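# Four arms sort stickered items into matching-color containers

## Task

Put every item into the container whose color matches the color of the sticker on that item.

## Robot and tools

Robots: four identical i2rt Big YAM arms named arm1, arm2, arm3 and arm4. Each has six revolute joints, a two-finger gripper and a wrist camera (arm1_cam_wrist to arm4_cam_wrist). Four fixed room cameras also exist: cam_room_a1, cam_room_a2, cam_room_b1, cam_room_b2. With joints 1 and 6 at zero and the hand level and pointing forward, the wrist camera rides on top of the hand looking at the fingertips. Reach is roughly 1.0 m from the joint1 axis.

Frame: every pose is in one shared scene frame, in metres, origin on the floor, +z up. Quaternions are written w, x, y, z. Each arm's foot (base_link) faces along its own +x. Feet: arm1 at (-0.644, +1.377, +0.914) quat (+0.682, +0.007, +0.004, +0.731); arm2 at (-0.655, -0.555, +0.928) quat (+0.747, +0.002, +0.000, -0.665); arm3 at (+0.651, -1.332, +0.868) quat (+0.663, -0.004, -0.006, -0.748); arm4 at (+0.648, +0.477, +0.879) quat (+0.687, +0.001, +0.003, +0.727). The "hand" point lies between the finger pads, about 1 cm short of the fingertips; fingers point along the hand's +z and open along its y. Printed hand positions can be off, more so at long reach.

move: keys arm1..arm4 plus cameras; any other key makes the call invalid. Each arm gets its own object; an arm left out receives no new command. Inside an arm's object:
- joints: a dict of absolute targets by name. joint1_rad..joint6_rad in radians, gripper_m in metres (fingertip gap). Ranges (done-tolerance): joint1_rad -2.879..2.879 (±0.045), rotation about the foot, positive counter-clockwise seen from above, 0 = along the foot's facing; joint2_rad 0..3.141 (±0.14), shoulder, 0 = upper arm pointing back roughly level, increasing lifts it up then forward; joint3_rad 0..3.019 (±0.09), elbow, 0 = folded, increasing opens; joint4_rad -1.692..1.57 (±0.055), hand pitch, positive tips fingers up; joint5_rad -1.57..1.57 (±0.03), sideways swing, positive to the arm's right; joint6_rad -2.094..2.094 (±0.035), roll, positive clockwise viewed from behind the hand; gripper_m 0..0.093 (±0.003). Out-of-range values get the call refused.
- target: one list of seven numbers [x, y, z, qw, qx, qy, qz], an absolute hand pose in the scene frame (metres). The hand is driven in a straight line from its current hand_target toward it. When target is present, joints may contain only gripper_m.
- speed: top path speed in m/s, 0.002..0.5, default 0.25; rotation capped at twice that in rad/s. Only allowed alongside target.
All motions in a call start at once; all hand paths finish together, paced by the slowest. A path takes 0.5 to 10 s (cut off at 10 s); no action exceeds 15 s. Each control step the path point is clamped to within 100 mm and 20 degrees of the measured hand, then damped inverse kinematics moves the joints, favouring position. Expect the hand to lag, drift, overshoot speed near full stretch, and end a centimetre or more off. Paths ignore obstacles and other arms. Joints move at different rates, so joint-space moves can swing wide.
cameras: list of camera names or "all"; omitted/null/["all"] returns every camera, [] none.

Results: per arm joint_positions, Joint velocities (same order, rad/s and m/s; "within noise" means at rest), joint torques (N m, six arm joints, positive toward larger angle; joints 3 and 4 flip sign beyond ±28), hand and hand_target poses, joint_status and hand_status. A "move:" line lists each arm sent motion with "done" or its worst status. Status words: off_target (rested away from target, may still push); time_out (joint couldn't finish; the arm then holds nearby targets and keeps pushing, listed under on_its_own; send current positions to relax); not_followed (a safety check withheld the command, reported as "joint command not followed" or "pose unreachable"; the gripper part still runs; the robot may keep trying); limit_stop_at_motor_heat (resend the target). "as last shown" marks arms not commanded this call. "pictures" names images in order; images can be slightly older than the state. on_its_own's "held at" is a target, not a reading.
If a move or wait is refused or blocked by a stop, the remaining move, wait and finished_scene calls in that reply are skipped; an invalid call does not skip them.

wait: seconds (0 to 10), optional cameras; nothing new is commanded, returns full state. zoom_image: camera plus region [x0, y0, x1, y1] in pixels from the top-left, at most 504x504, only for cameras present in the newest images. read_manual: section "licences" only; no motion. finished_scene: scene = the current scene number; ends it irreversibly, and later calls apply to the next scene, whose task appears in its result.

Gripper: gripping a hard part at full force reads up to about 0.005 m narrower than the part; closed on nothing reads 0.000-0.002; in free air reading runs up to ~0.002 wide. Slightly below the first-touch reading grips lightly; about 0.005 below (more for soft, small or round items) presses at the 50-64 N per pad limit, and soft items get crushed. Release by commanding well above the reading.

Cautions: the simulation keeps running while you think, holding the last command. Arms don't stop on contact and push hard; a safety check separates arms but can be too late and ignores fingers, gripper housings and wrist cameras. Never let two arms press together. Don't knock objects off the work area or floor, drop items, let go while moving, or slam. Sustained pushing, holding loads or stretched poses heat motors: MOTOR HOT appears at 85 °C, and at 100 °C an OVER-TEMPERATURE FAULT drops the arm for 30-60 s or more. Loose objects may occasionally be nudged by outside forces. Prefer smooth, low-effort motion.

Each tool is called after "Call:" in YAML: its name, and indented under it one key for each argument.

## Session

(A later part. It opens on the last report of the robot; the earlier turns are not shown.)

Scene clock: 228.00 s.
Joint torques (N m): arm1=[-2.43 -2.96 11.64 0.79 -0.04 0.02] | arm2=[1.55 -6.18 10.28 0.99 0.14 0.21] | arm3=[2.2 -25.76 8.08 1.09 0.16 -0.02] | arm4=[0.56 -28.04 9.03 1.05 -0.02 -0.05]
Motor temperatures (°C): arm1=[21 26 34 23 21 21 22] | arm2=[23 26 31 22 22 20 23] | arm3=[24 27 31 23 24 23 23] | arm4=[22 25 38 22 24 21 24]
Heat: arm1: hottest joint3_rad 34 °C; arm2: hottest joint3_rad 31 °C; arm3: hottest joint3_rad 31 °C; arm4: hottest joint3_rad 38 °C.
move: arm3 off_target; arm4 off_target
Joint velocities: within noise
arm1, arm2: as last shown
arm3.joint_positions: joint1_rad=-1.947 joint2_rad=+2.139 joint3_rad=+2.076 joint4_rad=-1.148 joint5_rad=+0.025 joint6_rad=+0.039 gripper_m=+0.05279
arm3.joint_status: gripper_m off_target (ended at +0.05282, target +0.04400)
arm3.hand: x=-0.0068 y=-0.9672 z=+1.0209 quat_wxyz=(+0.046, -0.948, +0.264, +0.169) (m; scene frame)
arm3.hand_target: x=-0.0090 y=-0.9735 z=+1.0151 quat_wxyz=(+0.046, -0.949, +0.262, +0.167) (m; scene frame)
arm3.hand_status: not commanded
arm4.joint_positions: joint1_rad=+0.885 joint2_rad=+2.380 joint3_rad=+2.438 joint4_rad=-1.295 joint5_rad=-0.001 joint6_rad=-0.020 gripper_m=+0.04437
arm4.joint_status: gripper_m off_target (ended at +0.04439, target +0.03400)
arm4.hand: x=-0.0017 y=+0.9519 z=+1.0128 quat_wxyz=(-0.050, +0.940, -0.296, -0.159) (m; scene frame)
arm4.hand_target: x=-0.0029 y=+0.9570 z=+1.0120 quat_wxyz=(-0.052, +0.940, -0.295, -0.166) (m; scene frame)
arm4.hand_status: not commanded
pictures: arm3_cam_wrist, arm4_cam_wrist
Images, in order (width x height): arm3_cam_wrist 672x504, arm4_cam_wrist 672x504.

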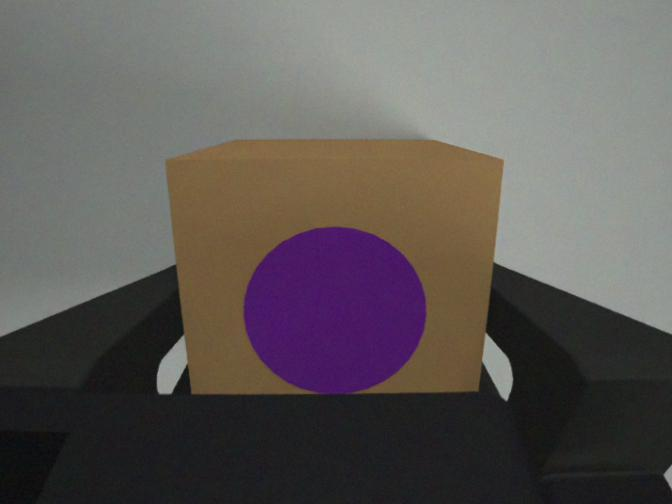

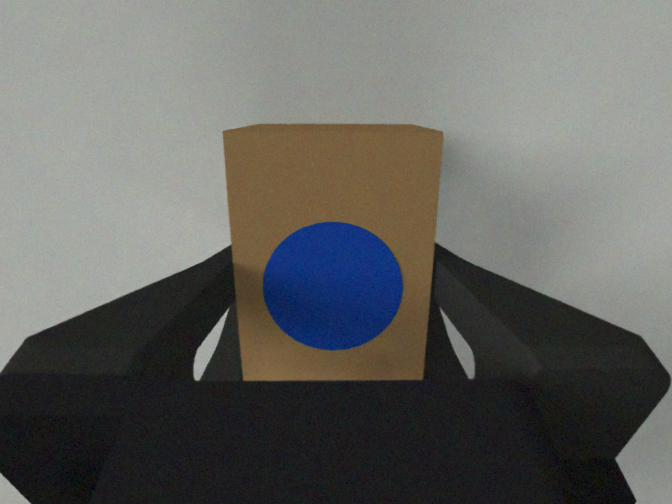

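Both gripped. Lift, back out, fold, turn.

Call:
move:
  arm3: {"target": [0.01, -0.967, 1.095, -0.0461, 0.9494, -0.2616, -0.1674], "speed": 0.3}
  arm4: {"target": [0.015, 0.94, 1.095, -0.0519, 0.9397, -0.2945, -0.1656], "speed": 0.3}
  cameras: []

Call:
move:
  arm3: {"target": [0.285, -1.114, 1.14, -0.0461, 0.9494, -0.2616, -0.1674], "speed": 0.4}
  arm4: {"target": [0.285, 0.730, 1.14, -0.0519, 0.9397, -0.2945, -0.1656], "speed": 0.4}
  cameras: []

Call:
move:
  arm3: {"joints": {"joint1_rad": -1.987, "joint2_rad": 0.836, "joint3_rad": 1.266, "joint4_rad": -1.651, "joint5_rad": 0, "joint6_rad": 0}}
  arm4: {"joints": {"joint1_rad": 0.904, "joint2_rad": 0.836, "joint3_rad": 1.266, "joint4_rad": -1.651, "joint5_rad": 0, "joint6_rad": 0}}
  cameras: ["arm3_cam_wrist", "arm4_cam_wrist"]

Scene clock: 236.43 s.
Joint torques (N m): arm1=[-3.19 -3.43 11.6 0.75 -0.05 -0.05] | arm2=[1.49 -6.07 10.26 0.96 0.15 0.21] | arm3=[0.73 -26.52 13.71 0.27 -0.06 -0.11] | arm4=[0.97 -27.99 12.15 0.17 0.06 0.02]
Motor temperatures (°C): arm1=[21 26 34 23 21 21 22] | arm2=[23 26 31 22 22 20 23] | arm3=[24 27 31 23 24 23 24] | arm4=[22 25 37 22 24 21 25]
Heat: arm1: hottest joint3_rad 34 °C; arm2: hottest joint3_rad 31 °C; arm3: hottest joint3_rad 31 °C; arm4: hottest joint3_rad 37 °C.
move: arm3 off_target; arm4 off_target
Joint velocities: within noise
arm1, arm2: as last shown
arm3.joint_positions: joint1_rad=-1.947 joint2_rad=+2.101 joint3_rad=+2.129 joint4_rad=-1.304 joint5_rad=+0.024 joint6_rad=+0.032 gripper_m=+0.05279
arm3.joint_status: not commanded
arm3.hand: x=+0.0157 y=-0.9791 z=+1.0604 quat_wxyz=(+0.039, -0.955, +0.261, +0.138) (m; scene frame)
arm3.hand_target: x=+0.0115 y=-0.9679 z=+1.0951 quat_wxyz=(+0.046, -0.949, +0.262, +0.168) (m; scene frame)
arm3.hand_status: off_target (0.037 m and 3.5 deg from the pose sent, 0.076 m and 0.4 deg at the start)
arm4.joint_positions: joint1_rad=+0.885 joint2_rad=+2.313 joint3_rad=+2.461 joint4_rad=-1.421 joint5_rad=-0.001 joint6_rad=-0.020 gripper_m=+0.04437
arm4.joint_status: not commanded
arm4.hand: x=+0.0204 y=+0.9362 z=+1.0655 quat_wxyz=(-0.044, +0.943, -0.297, -0.142) (m; scene frame)
arm4.hand_target: x=+0.0160 y=+0.9393 z=+1.0949 quat_wxyz=(-0.052, +0.940, -0.295, -0.166) (m; scene frame)
arm4.hand_status: off_target (0.030 m and 2.8 deg from the pose sent, 0.085 m and 0.8 deg at the start)
pictures: none
No camera images: "cameras" was empty.

Scene clock: 238.00 s.
Joint torques (N m): arm1=[-2.96 -2.61 11.69 0.7 -0.05 0.02] | arm2=[1.55 -6.07 10.24 0.99 0.15 0.22] | arm3=[0.26 -9.41 8.91 0.62 -0.07 -0.14] | arm4=[1.44 -10.4 9.26 0.39 0.17 0.16]
Motor temperatures (°C): arm1=[21 26 34 23 21 21 22] | arm2=[23 26 31 22 22 20 23] | arm3=[24 27 31 23 24 23 24] | arm4=[22 25 37 22 24 21 25]
Heat: arm1: hottest joint3_rad 34 °C; arm2: hottest joint3_rad 31 °C; arm3: hottest joint3_rad 31 °C; arm4: hottest joint3_rad 37 °C.
move: arm3 done; arm4 done
Joint velocities: within noise
arm1, arm2: as last shown
arm3.joint_positions: joint1_rad=-1.957 joint2_rad=+1.214 joint3_rad=+1.215 joint4_rad=-1.204 joint5_rad=+0.018 joint6_rad=+0.020 gripper_m=+0.05279
arm3.joint_status: not commanded
arm3.hand: x=+0.2821 y=-1.1189 z=+1.1443 quat_wxyz=(+0.047, -0.949, +0.259, +0.173) (m; scene frame)
arm3.hand_target: x=+0.2850 y=-1.1141 z=+1.1401 quat_wxyz=(+0.046, -0.949, +0.262, +0.167) (m; scene frame)
arm3.hand_status: done (0.007 m and 0.7 deg from the pose sent, 0.312 m and 3.6 deg at the start)
arm4.joint_positions: joint1_rad=+0.906 joint2_rad=+1.271 joint3_rad=+1.216 joint4_rad=-1.164 joint5_rad=+0.004 joint6_rad=-0.011 gripper_m=+0.04437
arm4.joint_status: not commanded
arm4.hand: x=+0.2878 y=+0.7310 z=+1.1407 quat_wxyz=(-0.053, +0.941, -0.290, -0.168) (m; scene frame)
arm4.hand_target: x=+0.2851 y=+0.7301 z=+1.1401 quat_wxyz=(-0.052, +0.940, -0.294, -0.166) (m; scene frame)
arm4.hand_status: done (0.003 m and 0.6 deg from the pose sent, 0.344 m and 2.8 deg at the start)
pictures: none
No camera images: "cameras" was empty.

Scene clock: 239.37 s.
Joint torques (N m): arm1=[-2.84 -2.08 11.66 0.69 0.01 -0.01] | arm2=[1.67 -6.18 10.22 0.98 0.15 0.22] | arm3=[0.44 -3.49 11.64 0.46 -0.07 -0.12] | arm4=[0.91 -2.49 10.09 0.29 -0.04 0.13]
Motor temperatures (°C): arm1=[21 26 34 23 21 21 22] | arm2=[23 26 31 22 22 20 23] | arm3=[24 27 31 23 24 23 24] | arm4=[22 25 37 22 24 21 25]
Heat: arm1: hottest joint3_rad 34 °C; arm2: hottest joint3_rad 31 °C; arm3: hottest joint3_rad 31 °C; arm4: hottest joint3_rad 37 °C.
move: arm3 done; arm4 done
Joint velocities: within noise
arm1.joint_positions: joint1_rad=-2.251 joint2_rad=+1.004 joint3_rad=+0.858 joint4_rad=-1.047 joint5_rad=-0.009 joint6_rad=-0.006 gripper_m=+0.07996
arm1.joint_status: not commanded
arm1.hand: x=-0.3580 y=+1.1799 z=+1.1113 quat_wxyz=(-0.172, -0.292, -0.939, +0.054) (m; scene frame)
arm1.hand_target: x=-0.3600 y=+1.1770 z=+1.1101 quat_wxyz=(-0.166, -0.296, -0.939, +0.052) (m; scene frame)
arm1.hand_status: not commanded
arm2: as last shown
arm3.joint_positions: joint1_rad=-1.975 joint2_rad=+0.840 joint3_rad=+1.230 joint4_rad=-1.647 joint5_rad=+0.002 joint6_rad=+0.008 gripper_m=+0.05279
arm3.joint_status: all done
arm3.hand: x=+0.4355 y=-1.2011 z=+1.2349 quat_wxyz=(+0.035, -0.953, +0.261, +0.149) (m; scene frame)
arm3.hand_target: x=+0.4361 y=-1.1982 z=+1.2507 quat_wxyz=(+0.040, -0.950, +0.262, +0.165) (m; scene frame)
arm3.hand_status: not commanded
arm4.joint_positions: joint1_rad=+0.906 joint2_rad=+0.834 joint3_rad=+1.237 joint4_rad=-1.642 joint5_rad=+0.003 joint6_rad=-0.011 gripper_m=+0.04437
arm4.joint_status: all done
arm4.hand: x=+0.4459 y=+0.6217 z=+1.2536 quat_wxyz=(-0.049, +0.942, -0.291, -0.158) (m; scene frame)
arm4.hand_target: x=+0.4453 y=+0.6222 z=+1.2649 quat_wxyz=(-0.050, +0.939, -0.296, -0.168) (m; scene frame)
arm4.hand_status: not commanded
pictures: arm3_cam_wrist, arm4_cam_wrist
Images, in order (width x height): arm3_cam_wrist 672x504, arm4_cam_wrist 672x504.

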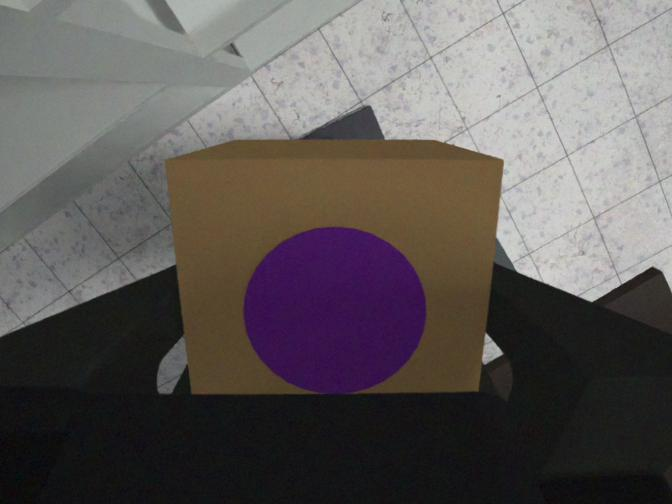

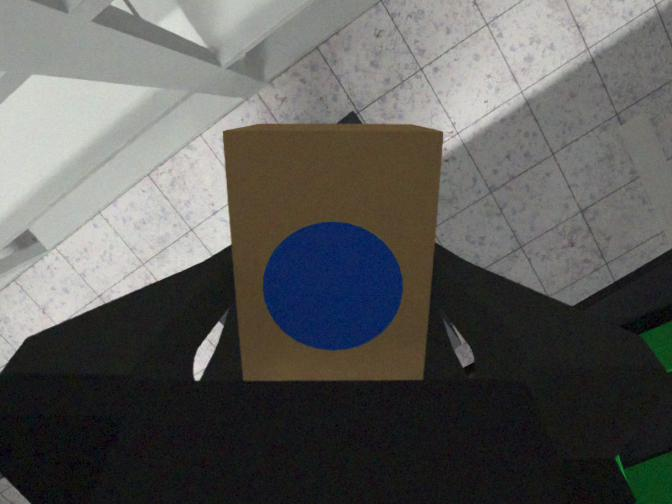

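Call:
move:
  arm3: {"joints": {"joint1_rad": 1.95, "joint2_rad": 0.836, "joint3_rad": 1.266, "joint4_rad": -1.651, "joint5_rad": 0, "joint6_rad": 0}}
  arm4: {"joints": {"joint1_rad": -1.915, "joint2_rad": 0.836, "joint3_rad": 1.266, "joint4_rad": -1.651, "joint5_rad": 0, "joint6_rad": 0}}
  cameras: ["arm3_cam_wrist", "arm4_cam_wrist", "cam_room_a1"]

Scene clock: 248.97 s.
Joint torques (N m): arm1=[-1.73 -2.32 11.63 0.61 -0.05 0.01] | arm2=[1.44 -6.01 10.28 0.98 0.15 0.21] | arm3=[1.9 -3.25 11.59 0.47 0.09 -0.11] | arm4=[0.56 -2.2 10.18 0.27 0.09 0.14]
Motor temperatures (°C): arm1=[21 26 34 23 21 21 22] | arm2=[23 26 31 22 22 20 23] | arm3=[24 26 31 23 24 23 24] | arm4=[22 25 37 22 24 21 25]
Heat: arm1: hottest joint3_rad 34 °C; arm2: hottest joint3_rad 31 °C; arm3: hottest joint3_rad 31 °C; arm4: hottest joint3_rad 37 °C.
move: arm3 done; arm4 done
Joint velocities: within noise
arm1, arm2: as last shown
arm3.joint_positions: joint1_rad=+1.940 joint2_rad=+0.840 joint3_rad=+1.230 joint4_rad=-1.647 joint5_rad=-0.001 joint6_rad=+0.006 gripper_m=+0.05282
arm3.joint_status: all done
arm3.hand: x=+0.8919 y=-1.2656 z=+1.2363 quat_wxyz=(-0.155, +0.120, -0.980, -0.014) (m; scene frame)
arm3.hand_target: x=+0.8921 y=-1.2630 z=+1.2522 quat_wxyz=(-0.172, +0.128, -0.977, -0.016) (m; scene frame)
arm3.hand_status: not commanded
arm4.joint_positions: joint1_rad=-1.912 joint2_rad=+0.834 joint3_rad=+1.237 joint4_rad=-1.642 joint5_rad=+0.000 joint6_rad=-0.011 gripper_m=+0.04437
arm4.joint_status: all done
arm4.hand: x=+0.8884 y=+0.4081 z=+1.2523 quat_wxyz=(-0.161, -0.135, -0.977, +0.026) (m; scene frame)
arm4.hand_target: x=+0.8891 y=+0.4074 z=+1.2636 quat_wxyz=(-0.170, -0.141, -0.975, +0.027) (m; scene frame)
arm4.hand_status: not commanded
pictures: arm3_cam_wrist, arm4_cam_wrist, cam_room_a1
Images, in order (width x height): arm3_cam_wrist 672x504, arm4_cam_wrist 672x504, cam_room_a1 672x504.

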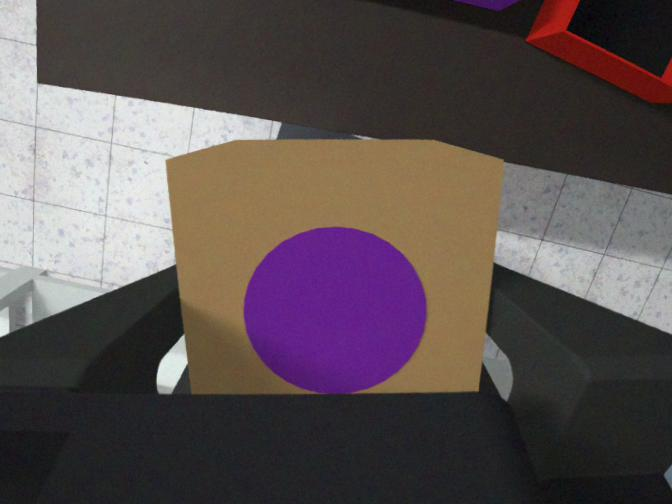

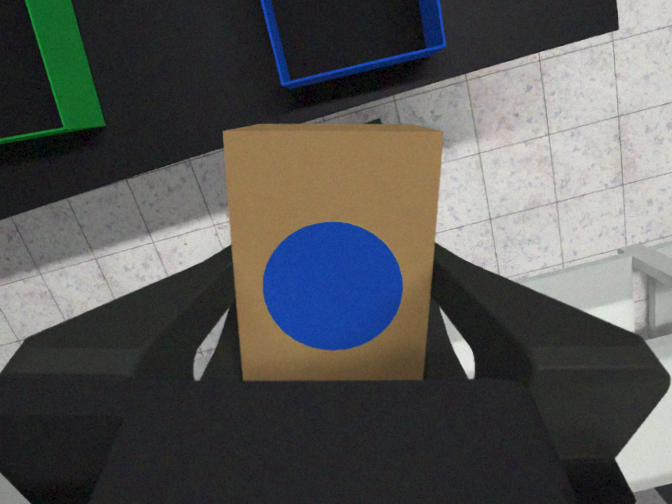

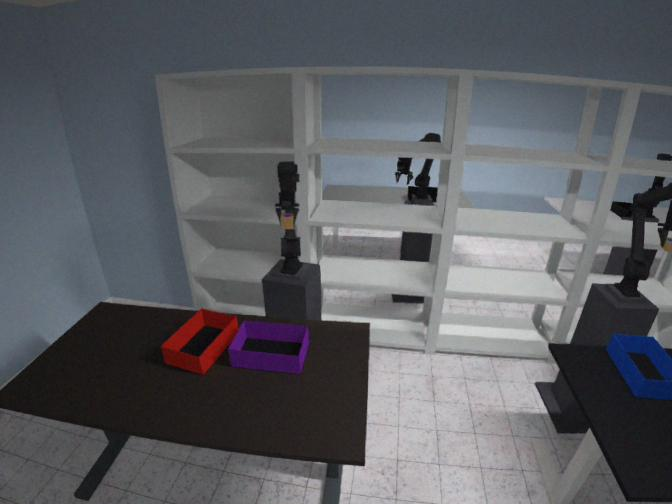

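Call:
move:
  arm3: {"target": [1.10, -1.28, 1.02, -0.1733, 0.0601, -0.9829, -0.0106], "speed": 0.35}
  arm4: {"target": [1.055, 0.355, 1.02, -0.1718, -0.1396, -0.9749, 0.0246], "speed": 0.35}
  cameras: ["arm3_cam_wrist", "arm4_cam_wrist", "cam_room_a1"]

Scene clock: 271.43 s.
Joint torques (N m): arm1=[-2.32 -2.73 11.79 0.84 -0.03 -0.02] | arm2=[1.79 -6.01 10.24 0.99 0.15 0.22] | arm3=[0.15 -13.22 9.14 1.2 -0.05 0.02] | arm4=[-0.21 -10.99 8.81 1.09 -0.06 0.07]
Motor temperatures (°C): arm1=[21 25 35 23 21 21 22] | arm2=[23 26 32 22 22 20 23] | arm3=[24 26 31 23 24 23 24] | arm4=[22 24 36 22 24 21 26]
Heat: arm1: hottest joint3_rad 35 °C; arm2: hottest joint3_rad 32 °C; arm3: hottest joint3_rad 31 °C; arm4: hottest joint3_rad 36 °C.
move: arm3 off_target; arm4 off_target
Joint velocities: within noise
arm1, arm2: as last shown
arm3.joint_positions: joint1_rad=+1.808 joint2_rad=+1.375 joint3_rad=+1.002 joint4_rad=-0.885 joint5_rad=-0.017 joint6_rad=-0.020 gripper_m=+0.05282
arm3.joint_status: not commanded
arm3.hand: x=+1.0936 y=-1.2755 z=+1.0093 quat_wxyz=(-0.155, +0.070, -0.985, -0.009) (m; scene frame)
arm3.hand_target: x=+1.0998 y=-1.2801 z=+1.0202 quat_wxyz=(-0.173, +0.060, -0.983, -0.011) (m; scene frame)
arm3.hand_status: off_target (0.013 m and 2.4 deg from the pose sent, 0.300 m and 7.2 deg at the start)
arm4.joint_positions: joint1_rad=-1.915 joint2_rad=+1.305 joint3_rad=+0.911 joint4_rad=-0.859 joint5_rad=-0.004 joint6_rad=-0.011 gripper_m=+0.04437
arm4.joint_status: not commanded
arm4.hand: x=+1.0486 y=+0.3595 z=+1.0110 quat_wxyz=(-0.155, -0.136, -0.978, +0.023) (m; scene frame)
arm4.hand_target: x=+1.0549 y=+0.3550 z=+1.0201 quat_wxyz=(-0.172, -0.139, -0.975, +0.025) (m; scene frame)
arm4.hand_status: off_target (0.012 m and 2.1 deg from the pose sent, 0.291 m and 1.4 deg at the start)
pictures: arm3_cam_wrist, arm4_cam_wrist, cam_room_a1
Images, in order (width x height): arm3_cam_wrist 672x504, arm4_cam_wrist 672x504, cam_room_a1 672x504.

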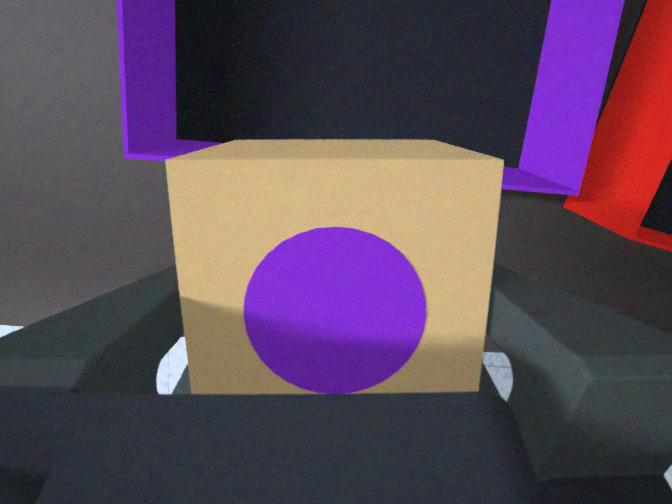

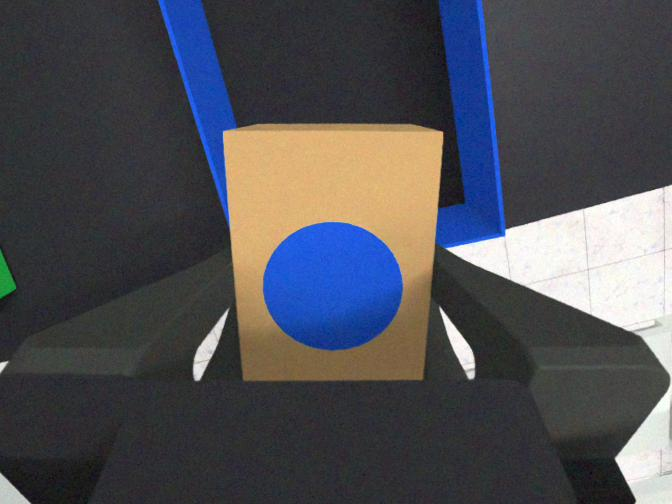

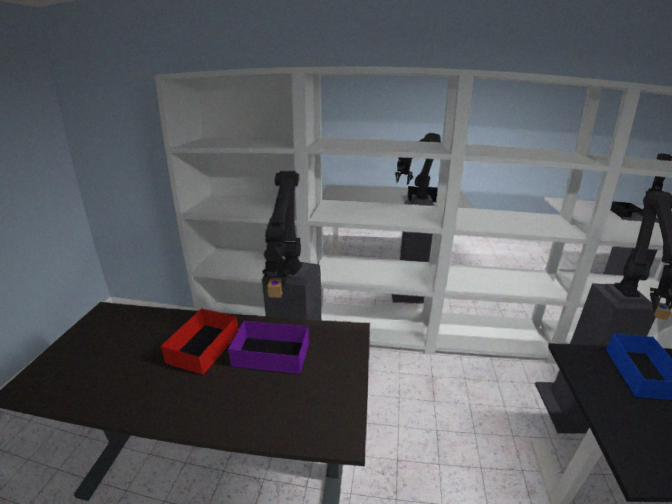

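Call:
move:
  arm3: {"target": [1.18, -1.29, 0.93, -0.1733, 0.0601, -0.9829, -0.0106], "speed": 0.25}
  arm4: {"target": [1.11, 0.35, 0.93, -0.1718, -0.1396, -0.9749, 0.0246], "speed": 0.25}
  cameras: ["arm3_cam_wrist", "arm4_cam_wrist"]

Scene clock: 283.83 s.
Joint torques (N m): arm1=[-2.96 -2.43 11.58 0.58 -0.06 0.01] | arm2=[1.49 -6.18 10.26 0.98 0.14 0.21] | arm3=[0.32 -17.08 11.25 1.03 -0.08 -0.14] | arm4=[1.55 -13.51 8.17 1.09 0.22 0.19]
Motor temperatures (°C): arm1=[21 25 35 23 21 21 22] | arm2=[23 25 32 22 22 20 23] | arm3=[24 25 30 23 24 23 24] | arm4=[22 24 37 22 24 21 26]
Heat: arm1: hottest joint3_rad 35 °C; arm2: hottest joint3_rad 32 °C; arm3: hottest joint3_rad 30 °C; arm4: hottest joint3_rad 37 °C.
move: arm3 off_target; arm4 off_target
Joint velocities: within noise
arm1, arm2: as last shown
arm3.joint_positions: joint1_rad=+1.772 joint2_rad=+1.676 joint3_rad=+1.043 joint4_rad=-0.662 joint5_rad=-0.028 joint6_rad=-0.039 gripper_m=+0.05282
arm3.joint_status: not commanded
arm3.hand: x=+1.1528 y=-1.2863 z=+0.9049 quat_wxyz=(-0.137, +0.062, -0.989, -0.010) (m; scene frame)
arm3.hand_target: x=+1.1784 y=-1.2902 z=+0.9308 quat_wxyz=(-0.173, +0.060, -0.983, -0.010) (m; scene frame)
arm3.hand_status: off_target (0.037 m and 4.2 deg from the pose sent, 0.118 m and 2.4 deg at the start)
arm4.joint_positions: joint1_rad=-1.901 joint2_rad=+1.565 joint3_rad=+0.911 joint4_rad=-0.601 joint5_rad=-0.003 joint6_rad=+0.003 gripper_m=+0.04437
arm4.joint_status: not commanded
arm4.hand: x=+1.0976 y=+0.3513 z=+0.9207 quat_wxyz=(-0.154, -0.136, -0.979, +0.022) (m; scene frame)
arm4.hand_target: x=+1.1097 y=+0.3502 z=+0.9302 quat_wxyz=(-0.172, -0.140, -0.975, +0.024) (m; scene frame)
arm4.hand_status: off_target (0.016 m and 2.2 deg from the pose sent, 0.102 m and 2.1 deg at the start)
pictures: arm3_cam_wrist, arm4_cam_wrist
Images, in order (width x height): arm3_cam_wrist 672x504, arm4_cam_wrist 672x504.

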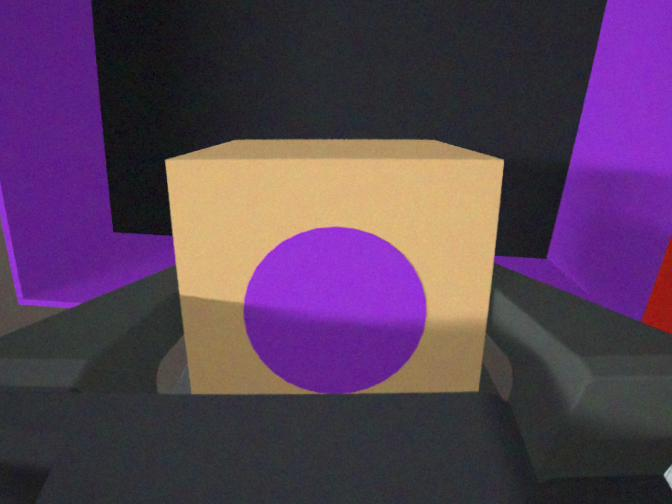

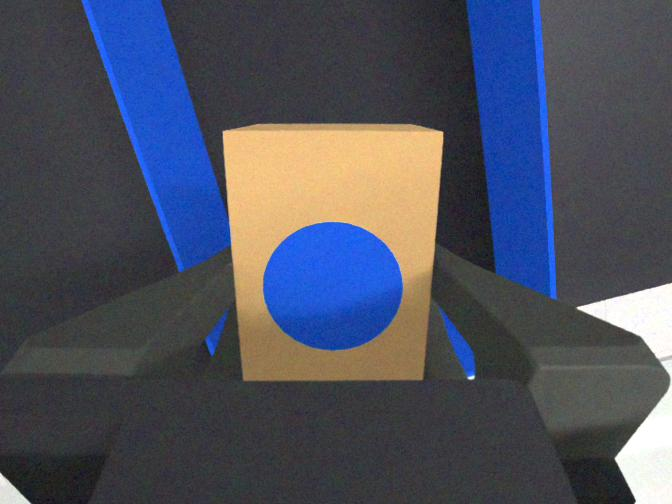

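Call:
move:
  arm3: {"target": [1.19, -1.29, 0.82, -0.1733, 0.0601, -0.9829, -0.0106], "speed": 0.2}
  arm4: {"target": [1.11, 0.34, 0.82, -0.1718, -0.1396, -0.9749, 0.0246], "speed": 0.2}
  cameras: ["arm3_cam_wrist", "arm4_cam_wrist"]

Scene clock: 291.07 s.
Joint torques (N m): arm1=[-2.67 -2.55 11.62 0.61 -0.02 0.01] | arm2=[1.55 -6.07 10.28 0.98 0.16 0.22] | arm3=[0.26 -18.14 6.17 1.26 -0.09 -0.11] | arm4=[0.38 -14.92 5.72 1.09 -0.04 -0.01]
Motor temperatures (°C): arm1=[21 25 35 23 21 21 22] | arm2=[23 25 32 22 22 20 23] | arm3=[24 25 31 23 24 23 24] | arm4=[22 24 37 22 24 21 26]
Heat: arm1: hottest joint3_rad 35 °C; arm2: hottest joint3_rad 32 °C; arm3: hottest joint3_rad 31 °C; arm4: hottest joint3_rad 37 °C.
move: arm3 done; arm4 done
Joint velocities: within noise
arm1: as last shown
arm2.joint_positions: joint1_rad=+0.915 joint2_rad=+1.017 joint3_rad=+0.836 joint4_rad=-1.007 joint5_rad=+0.003 joint6_rad=-0.009 gripper_m=+0.08494
arm2.joint_status: not commanded
arm2.hand: x=-0.3572 y=-0.7352 z=+1.1196 quat_wxyz=(-0.184, -0.257, -0.947, +0.051) (m; scene frame)
arm2.hand_target: x=-0.3602 y=-0.7301 z=+1.1103 quat_wxyz=(-0.167, -0.261, -0.950, +0.046) (m; scene frame)
arm2.hand_status: not commanded
arm3.joint_positions: joint1_rad=+1.772 joint2_rad=+1.892 joint3_rad=+1.038 joint4_rad=-0.391 joint5_rad=-0.028 joint6_rad=-0.039 gripper_m=+0.05282
arm3.joint_status: not commanded
arm3.hand: x=+1.1846 y=-1.2850 z=+0.8153 quat_wxyz=(-0.162, +0.062, -0.985, -0.011) (m; scene frame)
arm3.hand_target: x=+1.1900 y=-1.2900 z=+0.8201 quat_wxyz=(-0.173, +0.060, -0.983, -0.011) (m; scene frame)
arm3.hand_status: done (0.009 m and 1.3 deg from the pose sent, 0.093 m and 4.2 deg at the start)
arm4.joint_positions: joint1_rad=-1.910 joint2_rad=+1.799 joint3_rad=+0.848 joint4_rad=-0.287 joint5_rad=-0.003 joint6_rad=+0.003 gripper_m=+0.04437
arm4.joint_status: not commanded
arm4.hand: x=+1.1044 y=+0.3444 z=+0.8180 quat_wxyz=(-0.162, -0.140, -0.977, +0.024) (m; scene frame)
arm4.hand_target: x=+1.1098 y=+0.3401 z=+0.8200 quat_wxyz=(-0.172, -0.140, -0.975, +0.025) (m; scene frame)
arm4.hand_status: done (0.007 m and 1.1 deg from the pose sent, 0.102 m and 2.2 deg at the start)
pictures: arm3_cam_wrist, arm4_cam_wrist
Images, in order (width x height): arm3_cam_wrist 672x504, arm4_cam_wrist 672x504.

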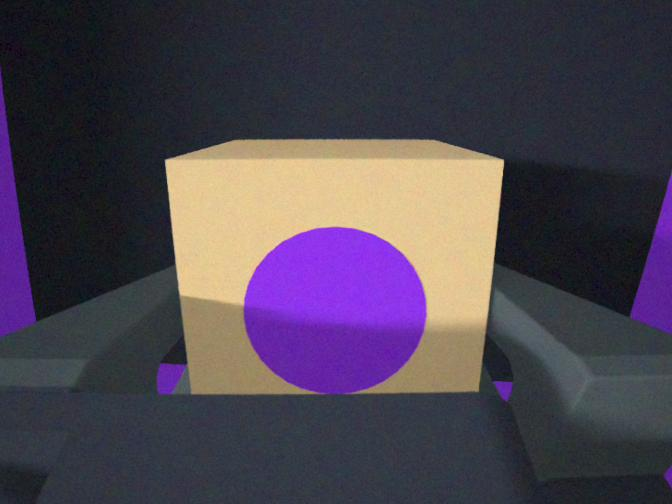

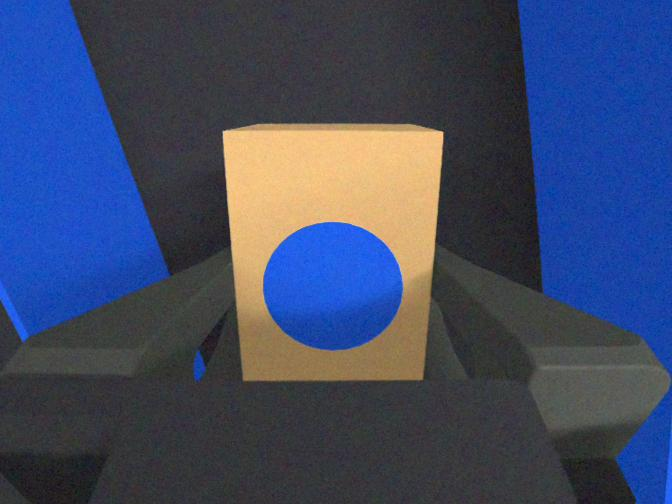

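Call:
move:
  arm3: {"target": [1.185, -1.29, 0.765, -0.1733, 0.0601, -0.9829, -0.0106], "speed": 0.15}
  arm4: {"target": [1.107, 0.34, 0.765, -0.1718, -0.1396, -0.9749, 0.0246], "speed": 0.15}
  cameras: []

Call:
move:
  arm3: {"target": [1.185, -1.29, 0.748, -0.1733, 0.0601, -0.9829, -0.0106], "speed": 0.08}
  arm4: {"target": [1.107, 0.34, 0.748, -0.1718, -0.1396, -0.9749, 0.0246], "speed": 0.08}
  cameras: []

Call:
move:
  arm3: {"target": [1.185, -1.29, 0.738, -0.1733, 0.0601, -0.9829, -0.0106], "speed": 0.08}
  arm4: {"target": [1.107, 0.34, 0.738, -0.1718, -0.1396, -0.9749, 0.0246], "speed": 0.08}
  cameras: ["arm3_cam_wrist", "arm4_cam_wrist"]

Scene clock: 297.50 s.
Joint torques (N m): arm1=[-2.78 -2.26 11.59 0.61 -0.06 0.01] | arm2=[1.61 -6.07 10.26 0.98 0.13 0.21] | arm3=[0.5 -18.49 5.33 1.25 -0.06 -0.09] | arm4=[0.44 -15.09 4.42 1.17 -0.03 -0.04]
Motor temperatures (°C): arm1=[21 25 35 23 21 21 22] | arm2=[23 25 32 22 22 20 23] | arm3=[24 26 30 23 24 23 24] | arm4=[22 24 36 22 24 21 26]
Heat: arm1: hottest joint3_rad 35 °C; arm2: hottest joint3_rad 32 °C; arm3: hottest joint3_rad 30 °C; arm4: hottest joint3_rad 36 °C.
move: arm3 done; arm4 done
Joint velocities: within noise
arm1, arm2: as last shown
arm3.joint_positions: joint1_rad=+1.772 joint2_rad=+2.003 joint3_rad=+1.012 joint4_rad=-0.251 joint5_rad=-0.028 joint6_rad=-0.039 gripper_m=+0.05282
arm3.joint_status: not commanded
arm3.hand: x=+1.1796 y=-1.2861 z=+0.7612 quat_wxyz=(-0.163, +0.062, -0.985, -0.011) (m; scene frame)
arm3.hand_target: x=+1.1850 y=-1.2900 z=+0.7650 quat_wxyz=(-0.173, +0.060, -0.983, -0.011) (m; scene frame)
arm3.hand_status: done (0.008 m and 1.2 deg from the pose sent, 0.050 m and 1.3 deg at the start)
arm4.joint_positions: joint1_rad=-1.910 joint2_rad=+1.934 joint3_rad=+0.834 joint4_rad=-0.133 joint5_rad=-0.003 joint6_rad=+0.003 gripper_m=+0.04437
arm4.joint_status: not commanded
arm4.hand: x=+1.1032 y=+0.3445 z=+0.7655 quat_wxyz=(-0.165, -0.140, -0.976, +0.024) (m; scene frame)
arm4.hand_target: x=+1.1070 y=+0.3400 z=+0.7651 quat_wxyz=(-0.172, -0.140, -0.975, +0.025) (m; scene frame)
arm4.hand_status: done (0.006 m and 0.8 deg from the pose sent, 0.053 m and 1.1 deg at the start)
pictures: none
No camera images: "cameras" was empty.

Scene clock: 298.53 s.
Joint torques (N m): arm1=[-2.67 -1.73 11.62 0.64 -0.1 -0.02] | arm2=[1.67 -6.01 10.28 0.96 0.14 0.21] | arm3=[0.56 -17.44 5.24 1.28 -0.05 -0.08] | arm4=[-0.03 -14.56 4.44 1.21 -0.02 -0.02]
Motor temperatures (°C): arm1=[21 25 35 23 21 21 22] | arm2=[23 25 32 22 22 20 23] | arm3=[24 26 30 23 24 23 24] | arm4=[22 24 36 22 24 21 26]
Heat: arm1: hottest joint3_rad 35 °C; arm2: hottest joint3_rad 32 °C; arm3: hottest joint3_rad 30 °C; arm4: hottest joint3_rad 36 °C.
move: arm3 done; arm4 done
Joint velocities: within noise
arm1, arm2: as last shown
arm3.joint_positions: joint1_rad=+1.772 joint2_rad=+2.031 joint3_rad=+1.012 joint4_rad=-0.212 joint5_rad=-0.028 joint6_rad=-0.039 gripper_m=+0.05282
arm3.joint_status: not commanded
arm3.hand: x=+1.1819 y=-1.2861 z=+0.7501 quat_wxyz=(-0.169, +0.062, -0.984, -0.011) (m; scene frame)
arm3.hand_target: x=+1.1850 y=-1.2900 z=+0.7481 quat_wxyz=(-0.173, +0.060, -0.983, -0.011) (m; scene frame)
arm3.hand_status: done (0.005 m and 0.6 deg from the pose sent, 0.015 m and 1.2 deg at the start)
arm4.joint_positions: joint1_rad=-1.910 joint2_rad=+1.970 joint3_rad=+0.834 joint4_rad=-0.089 joint5_rad=-0.003 joint6_rad=+0.003 gripper_m=+0.04437
arm4.joint_status: not commanded
arm4.hand: x=+1.1043 y=+0.3442 z=+0.7527 quat_wxyz=(-0.168, -0.140, -0.975, +0.024) (m; scene frame)
arm4.hand_target: x=+1.1069 y=+0.3401 z=+0.7482 quat_wxyz=(-0.172, -0.140, -0.975, +0.025) (m; scene frame)
arm4.hand_status: done (0.007 m and 0.4 deg from the pose sent, 0.018 m and 0.8 deg at the start)
pictures: none
No camera images: "cameras" was empty.

Scene clock: 299.50 s.
Joint torques (N m): arm1=[-1.67 -2.14 11.64 0.66 -0.05 0.07] | arm2=[1.61 -6.07 10.25 0.98 0.14 0.21] | arm3=[0.5 -16.91 5.24 1.25 -0.05 -0.08] | arm4=[-0.15 -14.68 4.42 1.22 -0.02 -0.03]
Motor temperatures (°C): arm1=[21 25 35 23 21 21 22] | arm2=[23 25 32 22 22 20 23] | arm3=[24 26 30 23 24 23 24] | arm4=[22 24 35 22 24 21 26]
Heat: arm1: hottest joint3_rad 35 °C; arm2: hottest joint3_rad 32 °C; arm3: hottest joint3_rad 30 °C; arm4: hottest joint3_rad 35 °C.
move: arm3 done; arm4 done
Joint velocities: within noise
arm1, arm2: as last shown
arm3.joint_positions: joint1_rad=+1.772 joint2_rad=+2.048 joint3_rad=+1.012 joint4_rad=-0.188 joint5_rad=-0.029 joint6_rad=-0.039 gripper_m=+0.05282
arm3.joint_status: not commanded
arm3.hand: x=+1.1833 y=-1.2860 z=+0.7435 quat_wxyz=(-0.172, +0.062, -0.983, -0.011) (m; scene frame)
arm3.hand_target: x=+1.1849 y=-1.2899 z=+0.7382 quat_wxyz=(-0.173, +0.060, -0.983, -0.011) (m; scene frame)
arm3.hand_status: done (0.007 m and 0.3 deg from the pose sent, 0.013 m and 0.6 deg at the start)
arm4.joint_positions: joint1_rad=-1.910 joint2_rad=+1.996 joint3_rad=+0.834 joint4_rad=-0.064 joint5_rad=-0.003 joint6_rad=+0.003 gripper_m=+0.04437
arm4.joint_status: not commanded
arm4.hand: x=+1.1033 y=+0.3444 z=+0.7430 quat_wxyz=(-0.168, -0.140, -0.976, +0.024) (m; scene frame)
arm4.hand_target: x=+1.1069 y=+0.3401 z=+0.7381 quat_wxyz=(-0.172, -0.140, -0.975, +0.025) (m; scene frame)
arm4.hand_status: done (0.008 m and 0.4 deg from the pose sent, 0.015 m and 0.4 deg at the start)
pictures: arm3_cam_wrist, arm4_cam_wrist
Images, in order (width x height): arm3_cam_wrist 672x504, arm4_cam_wrist 672x504.

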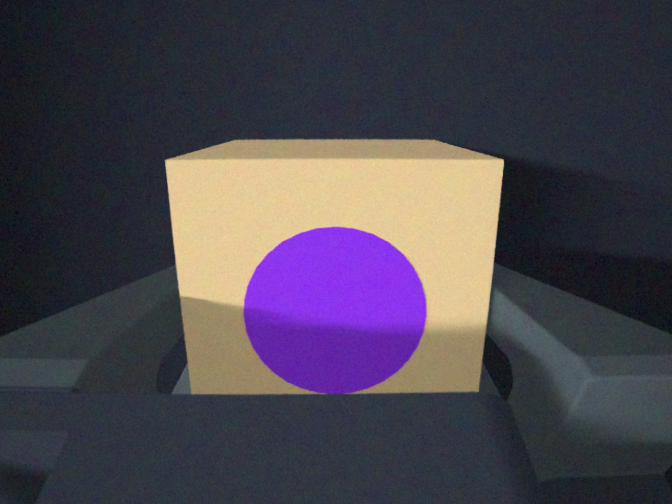

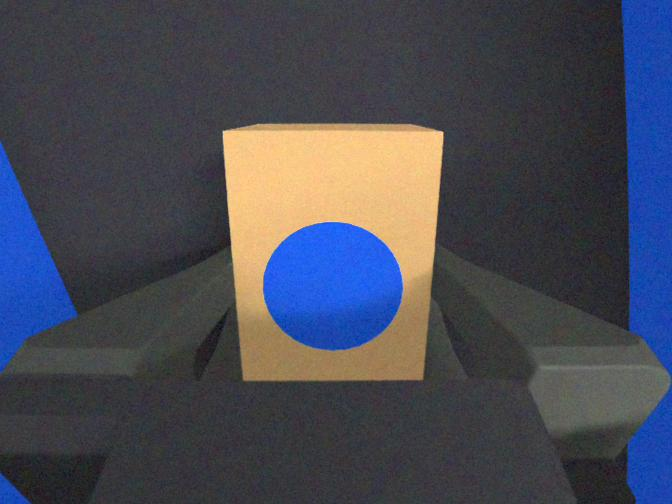

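Call:
move:
  arm3: {"target": [1.185, -1.29, 0.731, -0.1733, 0.0601, -0.9829, -0.0106], "speed": 0.08}
  arm4: {"target": [1.107, 0.34, 0.731, -0.1718, -0.1396, -0.9749, 0.0246], "speed": 0.08}
  cameras: []

Call:
move:
  arm3: {"target": [1.185, -1.29, 0.724, -0.1733, 0.0601, -0.9829, -0.0106], "speed": 0.08}
  arm4: {"target": [1.107, 0.34, 0.724, -0.1718, -0.1396, -0.9749, 0.0246], "speed": 0.08}
  cameras: ["arm3_cam_wrist", "arm4_cam_wrist"]

Scene clock: 305.10 s.
Joint torques (N m): arm1=[-2.32 -2.43 11.59 0.66 -0.06 -0.01] | arm2=[1.61 -6.07 10.22 0.99 0.16 0.22] | arm3=[0.62 -15.68 5.33 1.25 -0.02 -0.08] | arm4=[0.44 -13.57 4.53 1.16 -0.01 0]
Motor temperatures (°C): arm1=[21 25 35 23 21 21 21] | arm2=[23 25 32 22 22 20 23] | arm3=[24 26 30 23 24 23 25] | arm4=[22 24 34 22 24 21 26]
Heat: arm1: hottest joint3_rad 35 °C; arm2: hottest joint3_rad 32 °C; arm3: hottest joint3_rad 30 °C; arm4: hottest joint3_rad 34 °C.
move: arm3 off_target; arm4 done
Joint velocities: within noise
arm1.joint_positions: joint1_rad=-2.251 joint2_rad=+1.004 joint3_rad=+0.858 joint4_rad=-1.047 joint5_rad=-0.009 joint6_rad=-0.006 gripper_m=+0.07996
arm1.joint_status: not commanded
arm1.hand: x=-0.3580 y=+1.1799 z=+1.1113 quat_wxyz=(-0.172, -0.292, -0.939, +0.054) (m; scene frame)
arm1.hand_target: x=-0.3600 y=+1.1770 z=+1.1101 quat_wxyz=(-0.166, -0.296, -0.939, +0.052) (m; scene frame)
arm1.hand_status: not commanded
arm2: as last shown
arm3.joint_positions: joint1_rad=+1.772 joint2_rad=+2.051 joint3_rad=+1.012 joint4_rad=-0.173 joint5_rad=-0.029 joint6_rad=-0.039 gripper_m=+0.05282
arm3.joint_status: not commanded
arm3.hand: x=+1.1859 y=-1.2858 z=+0.7432 quat_wxyz=(-0.178, +0.063, -0.982, -0.011) (m; scene frame)
arm3.hand_target: x=+1.1847 y=-1.2899 z=+0.7313 quat_wxyz=(-0.173, +0.060, -0.983, -0.011) (m; scene frame)
arm3.hand_status: off_target (0.013 m and 0.6 deg from the pose sent, 0.013 m and 0.3 deg at the start)
arm4.joint_positions: joint1_rad=-1.910 joint2_rad=+2.009 joint3_rad=+0.834 joint4_rad=-0.047 joint5_rad=-0.003 joint6_rad=+0.003 gripper_m=+0.04437
arm4.joint_status: not commanded
arm4.hand: x=+1.1037 y=+0.3443 z=+0.7384 quat_wxyz=(-0.170, -0.140, -0.975, +0.025) (m; scene frame)
arm4.hand_target: x=+1.1068 y=+0.3401 z=+0.7312 quat_wxyz=(-0.172, -0.140, -0.975, +0.025) (m; scene frame)
arm4.hand_status: done (0.009 m and 0.2 deg from the pose sent, 0.013 m and 0.4 deg at the start)
pictures: none
No camera images: "cameras" was empty.

Scene clock: 306.07 s.
Joint torques (N m): arm1=[-2.43 -2.73 11.62 0.69 -0.08 0.02] | arm2=[1.55 -5.95 10.25 0.99 0.15 0.21] | arm3=[0.67 -14.56 5.38 1.18 0.02 -0.08] | arm4=[0.5 -11.99 4.74 1.24 -0.01 0]
Motor temperatures (°C): arm1=[21 25 35 23 21 21 21] | arm2=[23 25 32 22 22 20 23] | arm3=[24 26 30 23 24 23 25] | arm4=[22 24 34 22 24 21 26]
Heat: arm1: hottest joint3_rad 35 °C; arm2: hottest joint3_rad 32 °C; arm3: hottest joint3_rad 30 °C; arm4: hottest joint3_rad 34 °C.
move: arm3 off_target; arm4 off_target
Joint velocities: within noise
arm1, arm2: as last shown
arm3.joint_positions: joint1_rad=+1.772 joint2_rad=+2.054 joint3_rad=+1.012 joint4_rad=-0.156 joint5_rad=-0.030 joint6_rad=-0.039 gripper_m=+0.05282
arm3.joint_status: not commanded
arm3.hand: x=+1.1890 y=-1.2854 z=+0.7431 quat_wxyz=(-0.185, +0.063, -0.981, -0.012) (m; scene frame)
arm3.hand_target: x=+1.1843 y=-1.2899 z=+0.7247 quat_wxyz=(-0.173, +0.060, -0.983, -0.011) (m; scene frame)
arm3.hand_status: off_target (0.020 m and 1.4 deg from the pose sent, 0.020 m and 0.6 deg at the start)
arm4.joint_positions: joint1_rad=-1.910 joint2_rad=+2.012 joint3_rad=+0.834 joint4_rad=-0.029 joint5_rad=-0.003 joint6_rad=+0.003 gripper_m=+0.04437
arm4.joint_status: not commanded
arm4.hand: x=+1.1069 y=+0.3433 z=+0.7387 quat_wxyz=(-0.177, -0.140, -0.974, +0.026) (m; scene frame)
arm4.hand_target: x=+1.1065 y=+0.3403 z=+0.7244 quat_wxyz=(-0.172, -0.140, -0.975, +0.025) (m; scene frame)
arm4.hand_status: off_target (0.015 m and 0.6 deg from the pose sent, 0.015 m and 0.2 deg at the start)
pictures: arm3_cam_wrist, arm4_cam_wrist
Images, in order (width x height): arm3_cam_wrist 672x504, arm4_cam_wrist 672x504.

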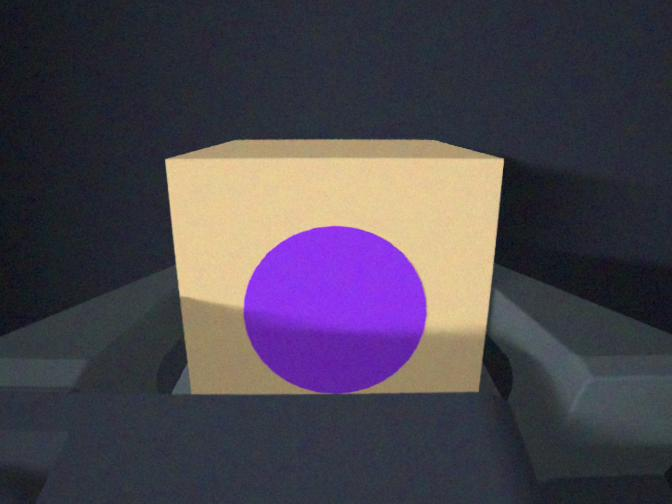

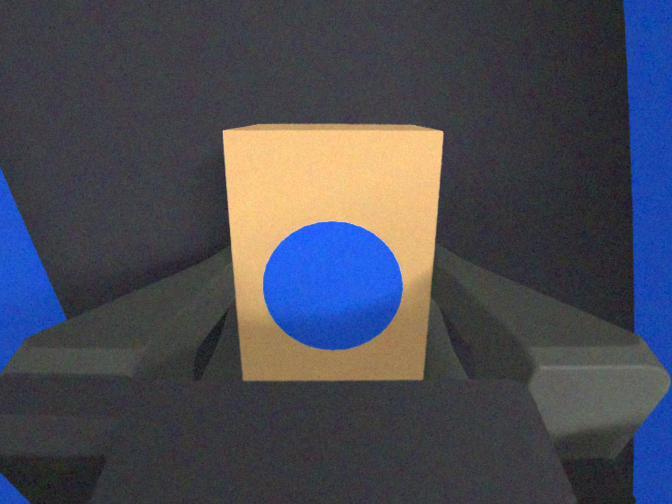

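Both in contact. Release and raise.

Call:
move:
  arm3: {"joints": {"gripper_m": 0.078}}
  arm4: {"joints": {"gripper_m": 0.07}}
  cameras: []

Call:
move:
  arm3: {"target": [1.17, -1.29, 0.88, -0.1733, 0.0601, -0.9829, -0.0106], "speed": 0.2}
  arm4: {"target": [1.107, 0.34, 0.88, -0.1718, -0.1396, -0.9749, 0.0246], "speed": 0.2}
  cameras: ["arm3_cam_wrist", "arm4_cam_wrist"]

Scene clock: 309.63 s.
Joint torques (N m): arm1=[-2.78 -2.67 11.64 0.62 -0.02 0.04] | arm2=[1.61 -5.95 10.24 1.02 0.15 0.21] | arm3=[0.97 -14.8 5.38 0.94 -0.03 -0.07] | arm4=[0.26 -13.22 4.49 0.99 0.05 0.02]
Motor temperatures (°C): arm1=[21 25 35 23 21 21 21] | arm2=[23 25 32 22 22 20 23] | arm3=[24 26 29 23 24 23 25] | arm4=[22 24 34 22 24 21 26]
Heat: arm1: hottest joint3_rad 35 °C; arm2: hottest joint3_rad 32 °C; arm3: hottest joint3_rad 29 °C; arm4: hottest joint3_rad 34 °C.
move: arm3 done; arm4 done
Joint velocities: within noise
arm1, arm2: as last shown
arm3.joint_positions: joint1_rad=+1.769 joint2_rad=+2.056 joint3_rad=+1.012 joint4_rad=-0.150 joint5_rad=-0.029 joint6_rad=-0.039 gripper_m=+0.07795
arm3.joint_status: all done
arm3.hand: x=+1.1901 y=-1.2871 z=+0.7425 quat_wxyz=(-0.187, +0.061, -0.980, -0.011) (m; scene frame)
arm3.hand_target: x=+1.1843 y=-1.2899 z=+0.7246 quat_wxyz=(-0.173, +0.060, -0.983, -0.011) (m; scene frame)
arm3.hand_status: not commanded
arm4.joint_positions: joint1_rad=-1.909 joint2_rad=+2.021 joint3_rad=+0.836 joint4_rad=-0.023 joint5_rad=-0.006 joint6_rad=+0.003 gripper_m=+0.06990
arm4.joint_status: all done
arm4.hand: x=+1.1071 y=+0.3441 z=+0.7356 quat_wxyz=(-0.177, -0.139, -0.974, +0.024) (m; scene frame)
arm4.hand_target: x=+1.1065 y=+0.3402 z=+0.7245 quat_wxyz=(-0.172, -0.140, -0.975, +0.025) (m; scene frame)
arm4.hand_status: not commanded
pictures: none
No camera images: "cameras" was empty.

Scene clock: 311.07 s.
Joint torques (N m): arm1=[-2.49 -2.43 11.48 0.73 -0.05 -0.03] | arm2=[1.67 -6.01 10.25 0.96 0.15 0.21] | arm3=[0.73 -15.85 8.43 0.34 -0.05 -0.09] | arm4=[0.26 -13.86 8.54 0.23 0.06 -0.03]
Motor temperatures (°C): arm1=[21 25 35 23 21 21 21] | arm2=[23 25 32 22 22 20 23] | arm3=[24 26 29 23 24 23 24] | arm4=[22 24 34 22 24 21 26]
Heat: arm1: hottest joint3_rad 35 °C; arm2: hottest joint3_rad 32 °C; arm3: hottest joint3_rad 29 °C; arm4: hottest joint3_rad 34 °C.
move: arm3 done; arm4 off_target
Joint velocities: within noise
arm1, arm2: as last shown
arm3.joint_positions: joint1_rad=+1.769 joint2_rad=+1.727 joint3_rad=+0.994 joint4_rad=-0.500 joint5_rad=-0.029 joint6_rad=-0.039 gripper_m=+0.07796
arm3.joint_status: not commanded
arm3.hand: x=+1.1623 y=-1.2875 z=+0.8740 quat_wxyz=(-0.168, +0.061, -0.984, -0.011) (m; scene frame)
arm3.hand_target: x=+1.1699 y=-1.2900 z=+0.8801 quat_wxyz=(-0.173, +0.060, -0.983, -0.011) (m; scene frame)
arm3.hand_status: done (0.010 m and 0.6 deg from the pose sent, 0.139 m and 1.6 deg at the start)
arm4.joint_positions: joint1_rad=-1.912 joint2_rad=+1.661 joint3_rad=+0.844 joint4_rad=-0.429 joint5_rad=-0.006 joint6_rad=+0.003 gripper_m=+0.06991
arm4.joint_status: not commanded
arm4.hand: x=+1.0929 y=+0.3478 z=+0.8676 quat_wxyz=(-0.159, -0.140, -0.977, +0.022) (m; scene frame)
arm4.hand_target: x=+1.1064 y=+0.3401 z=+0.8802 quat_wxyz=(-0.172, -0.140, -0.975, +0.025) (m; scene frame)
arm4.hand_status: off_target (0.020 m and 1.5 deg from the pose sent, 0.145 m and 0.6 deg at the start)
pictures: arm3_cam_wrist, arm4_cam_wrist
Images, in order (width x height): arm3_cam_wrist 672x504, arm4_cam_wrist 672x504.

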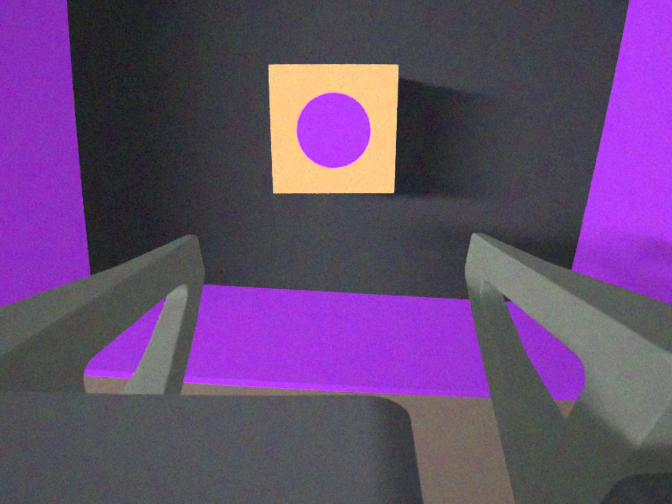

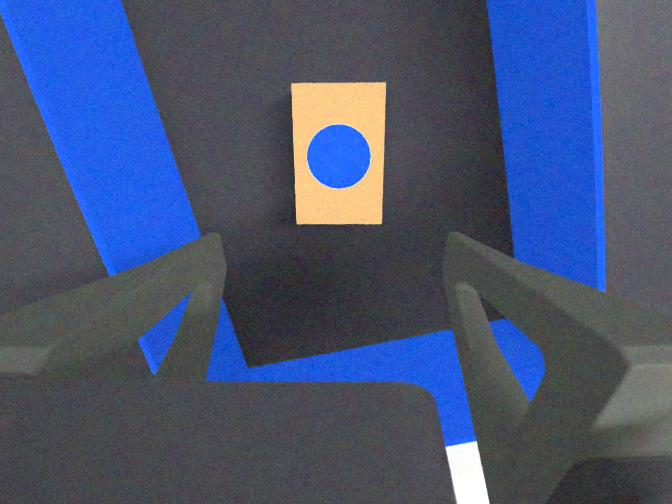

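Call:
finished_scene:
  scene: 2

The scene is finished: the task was done.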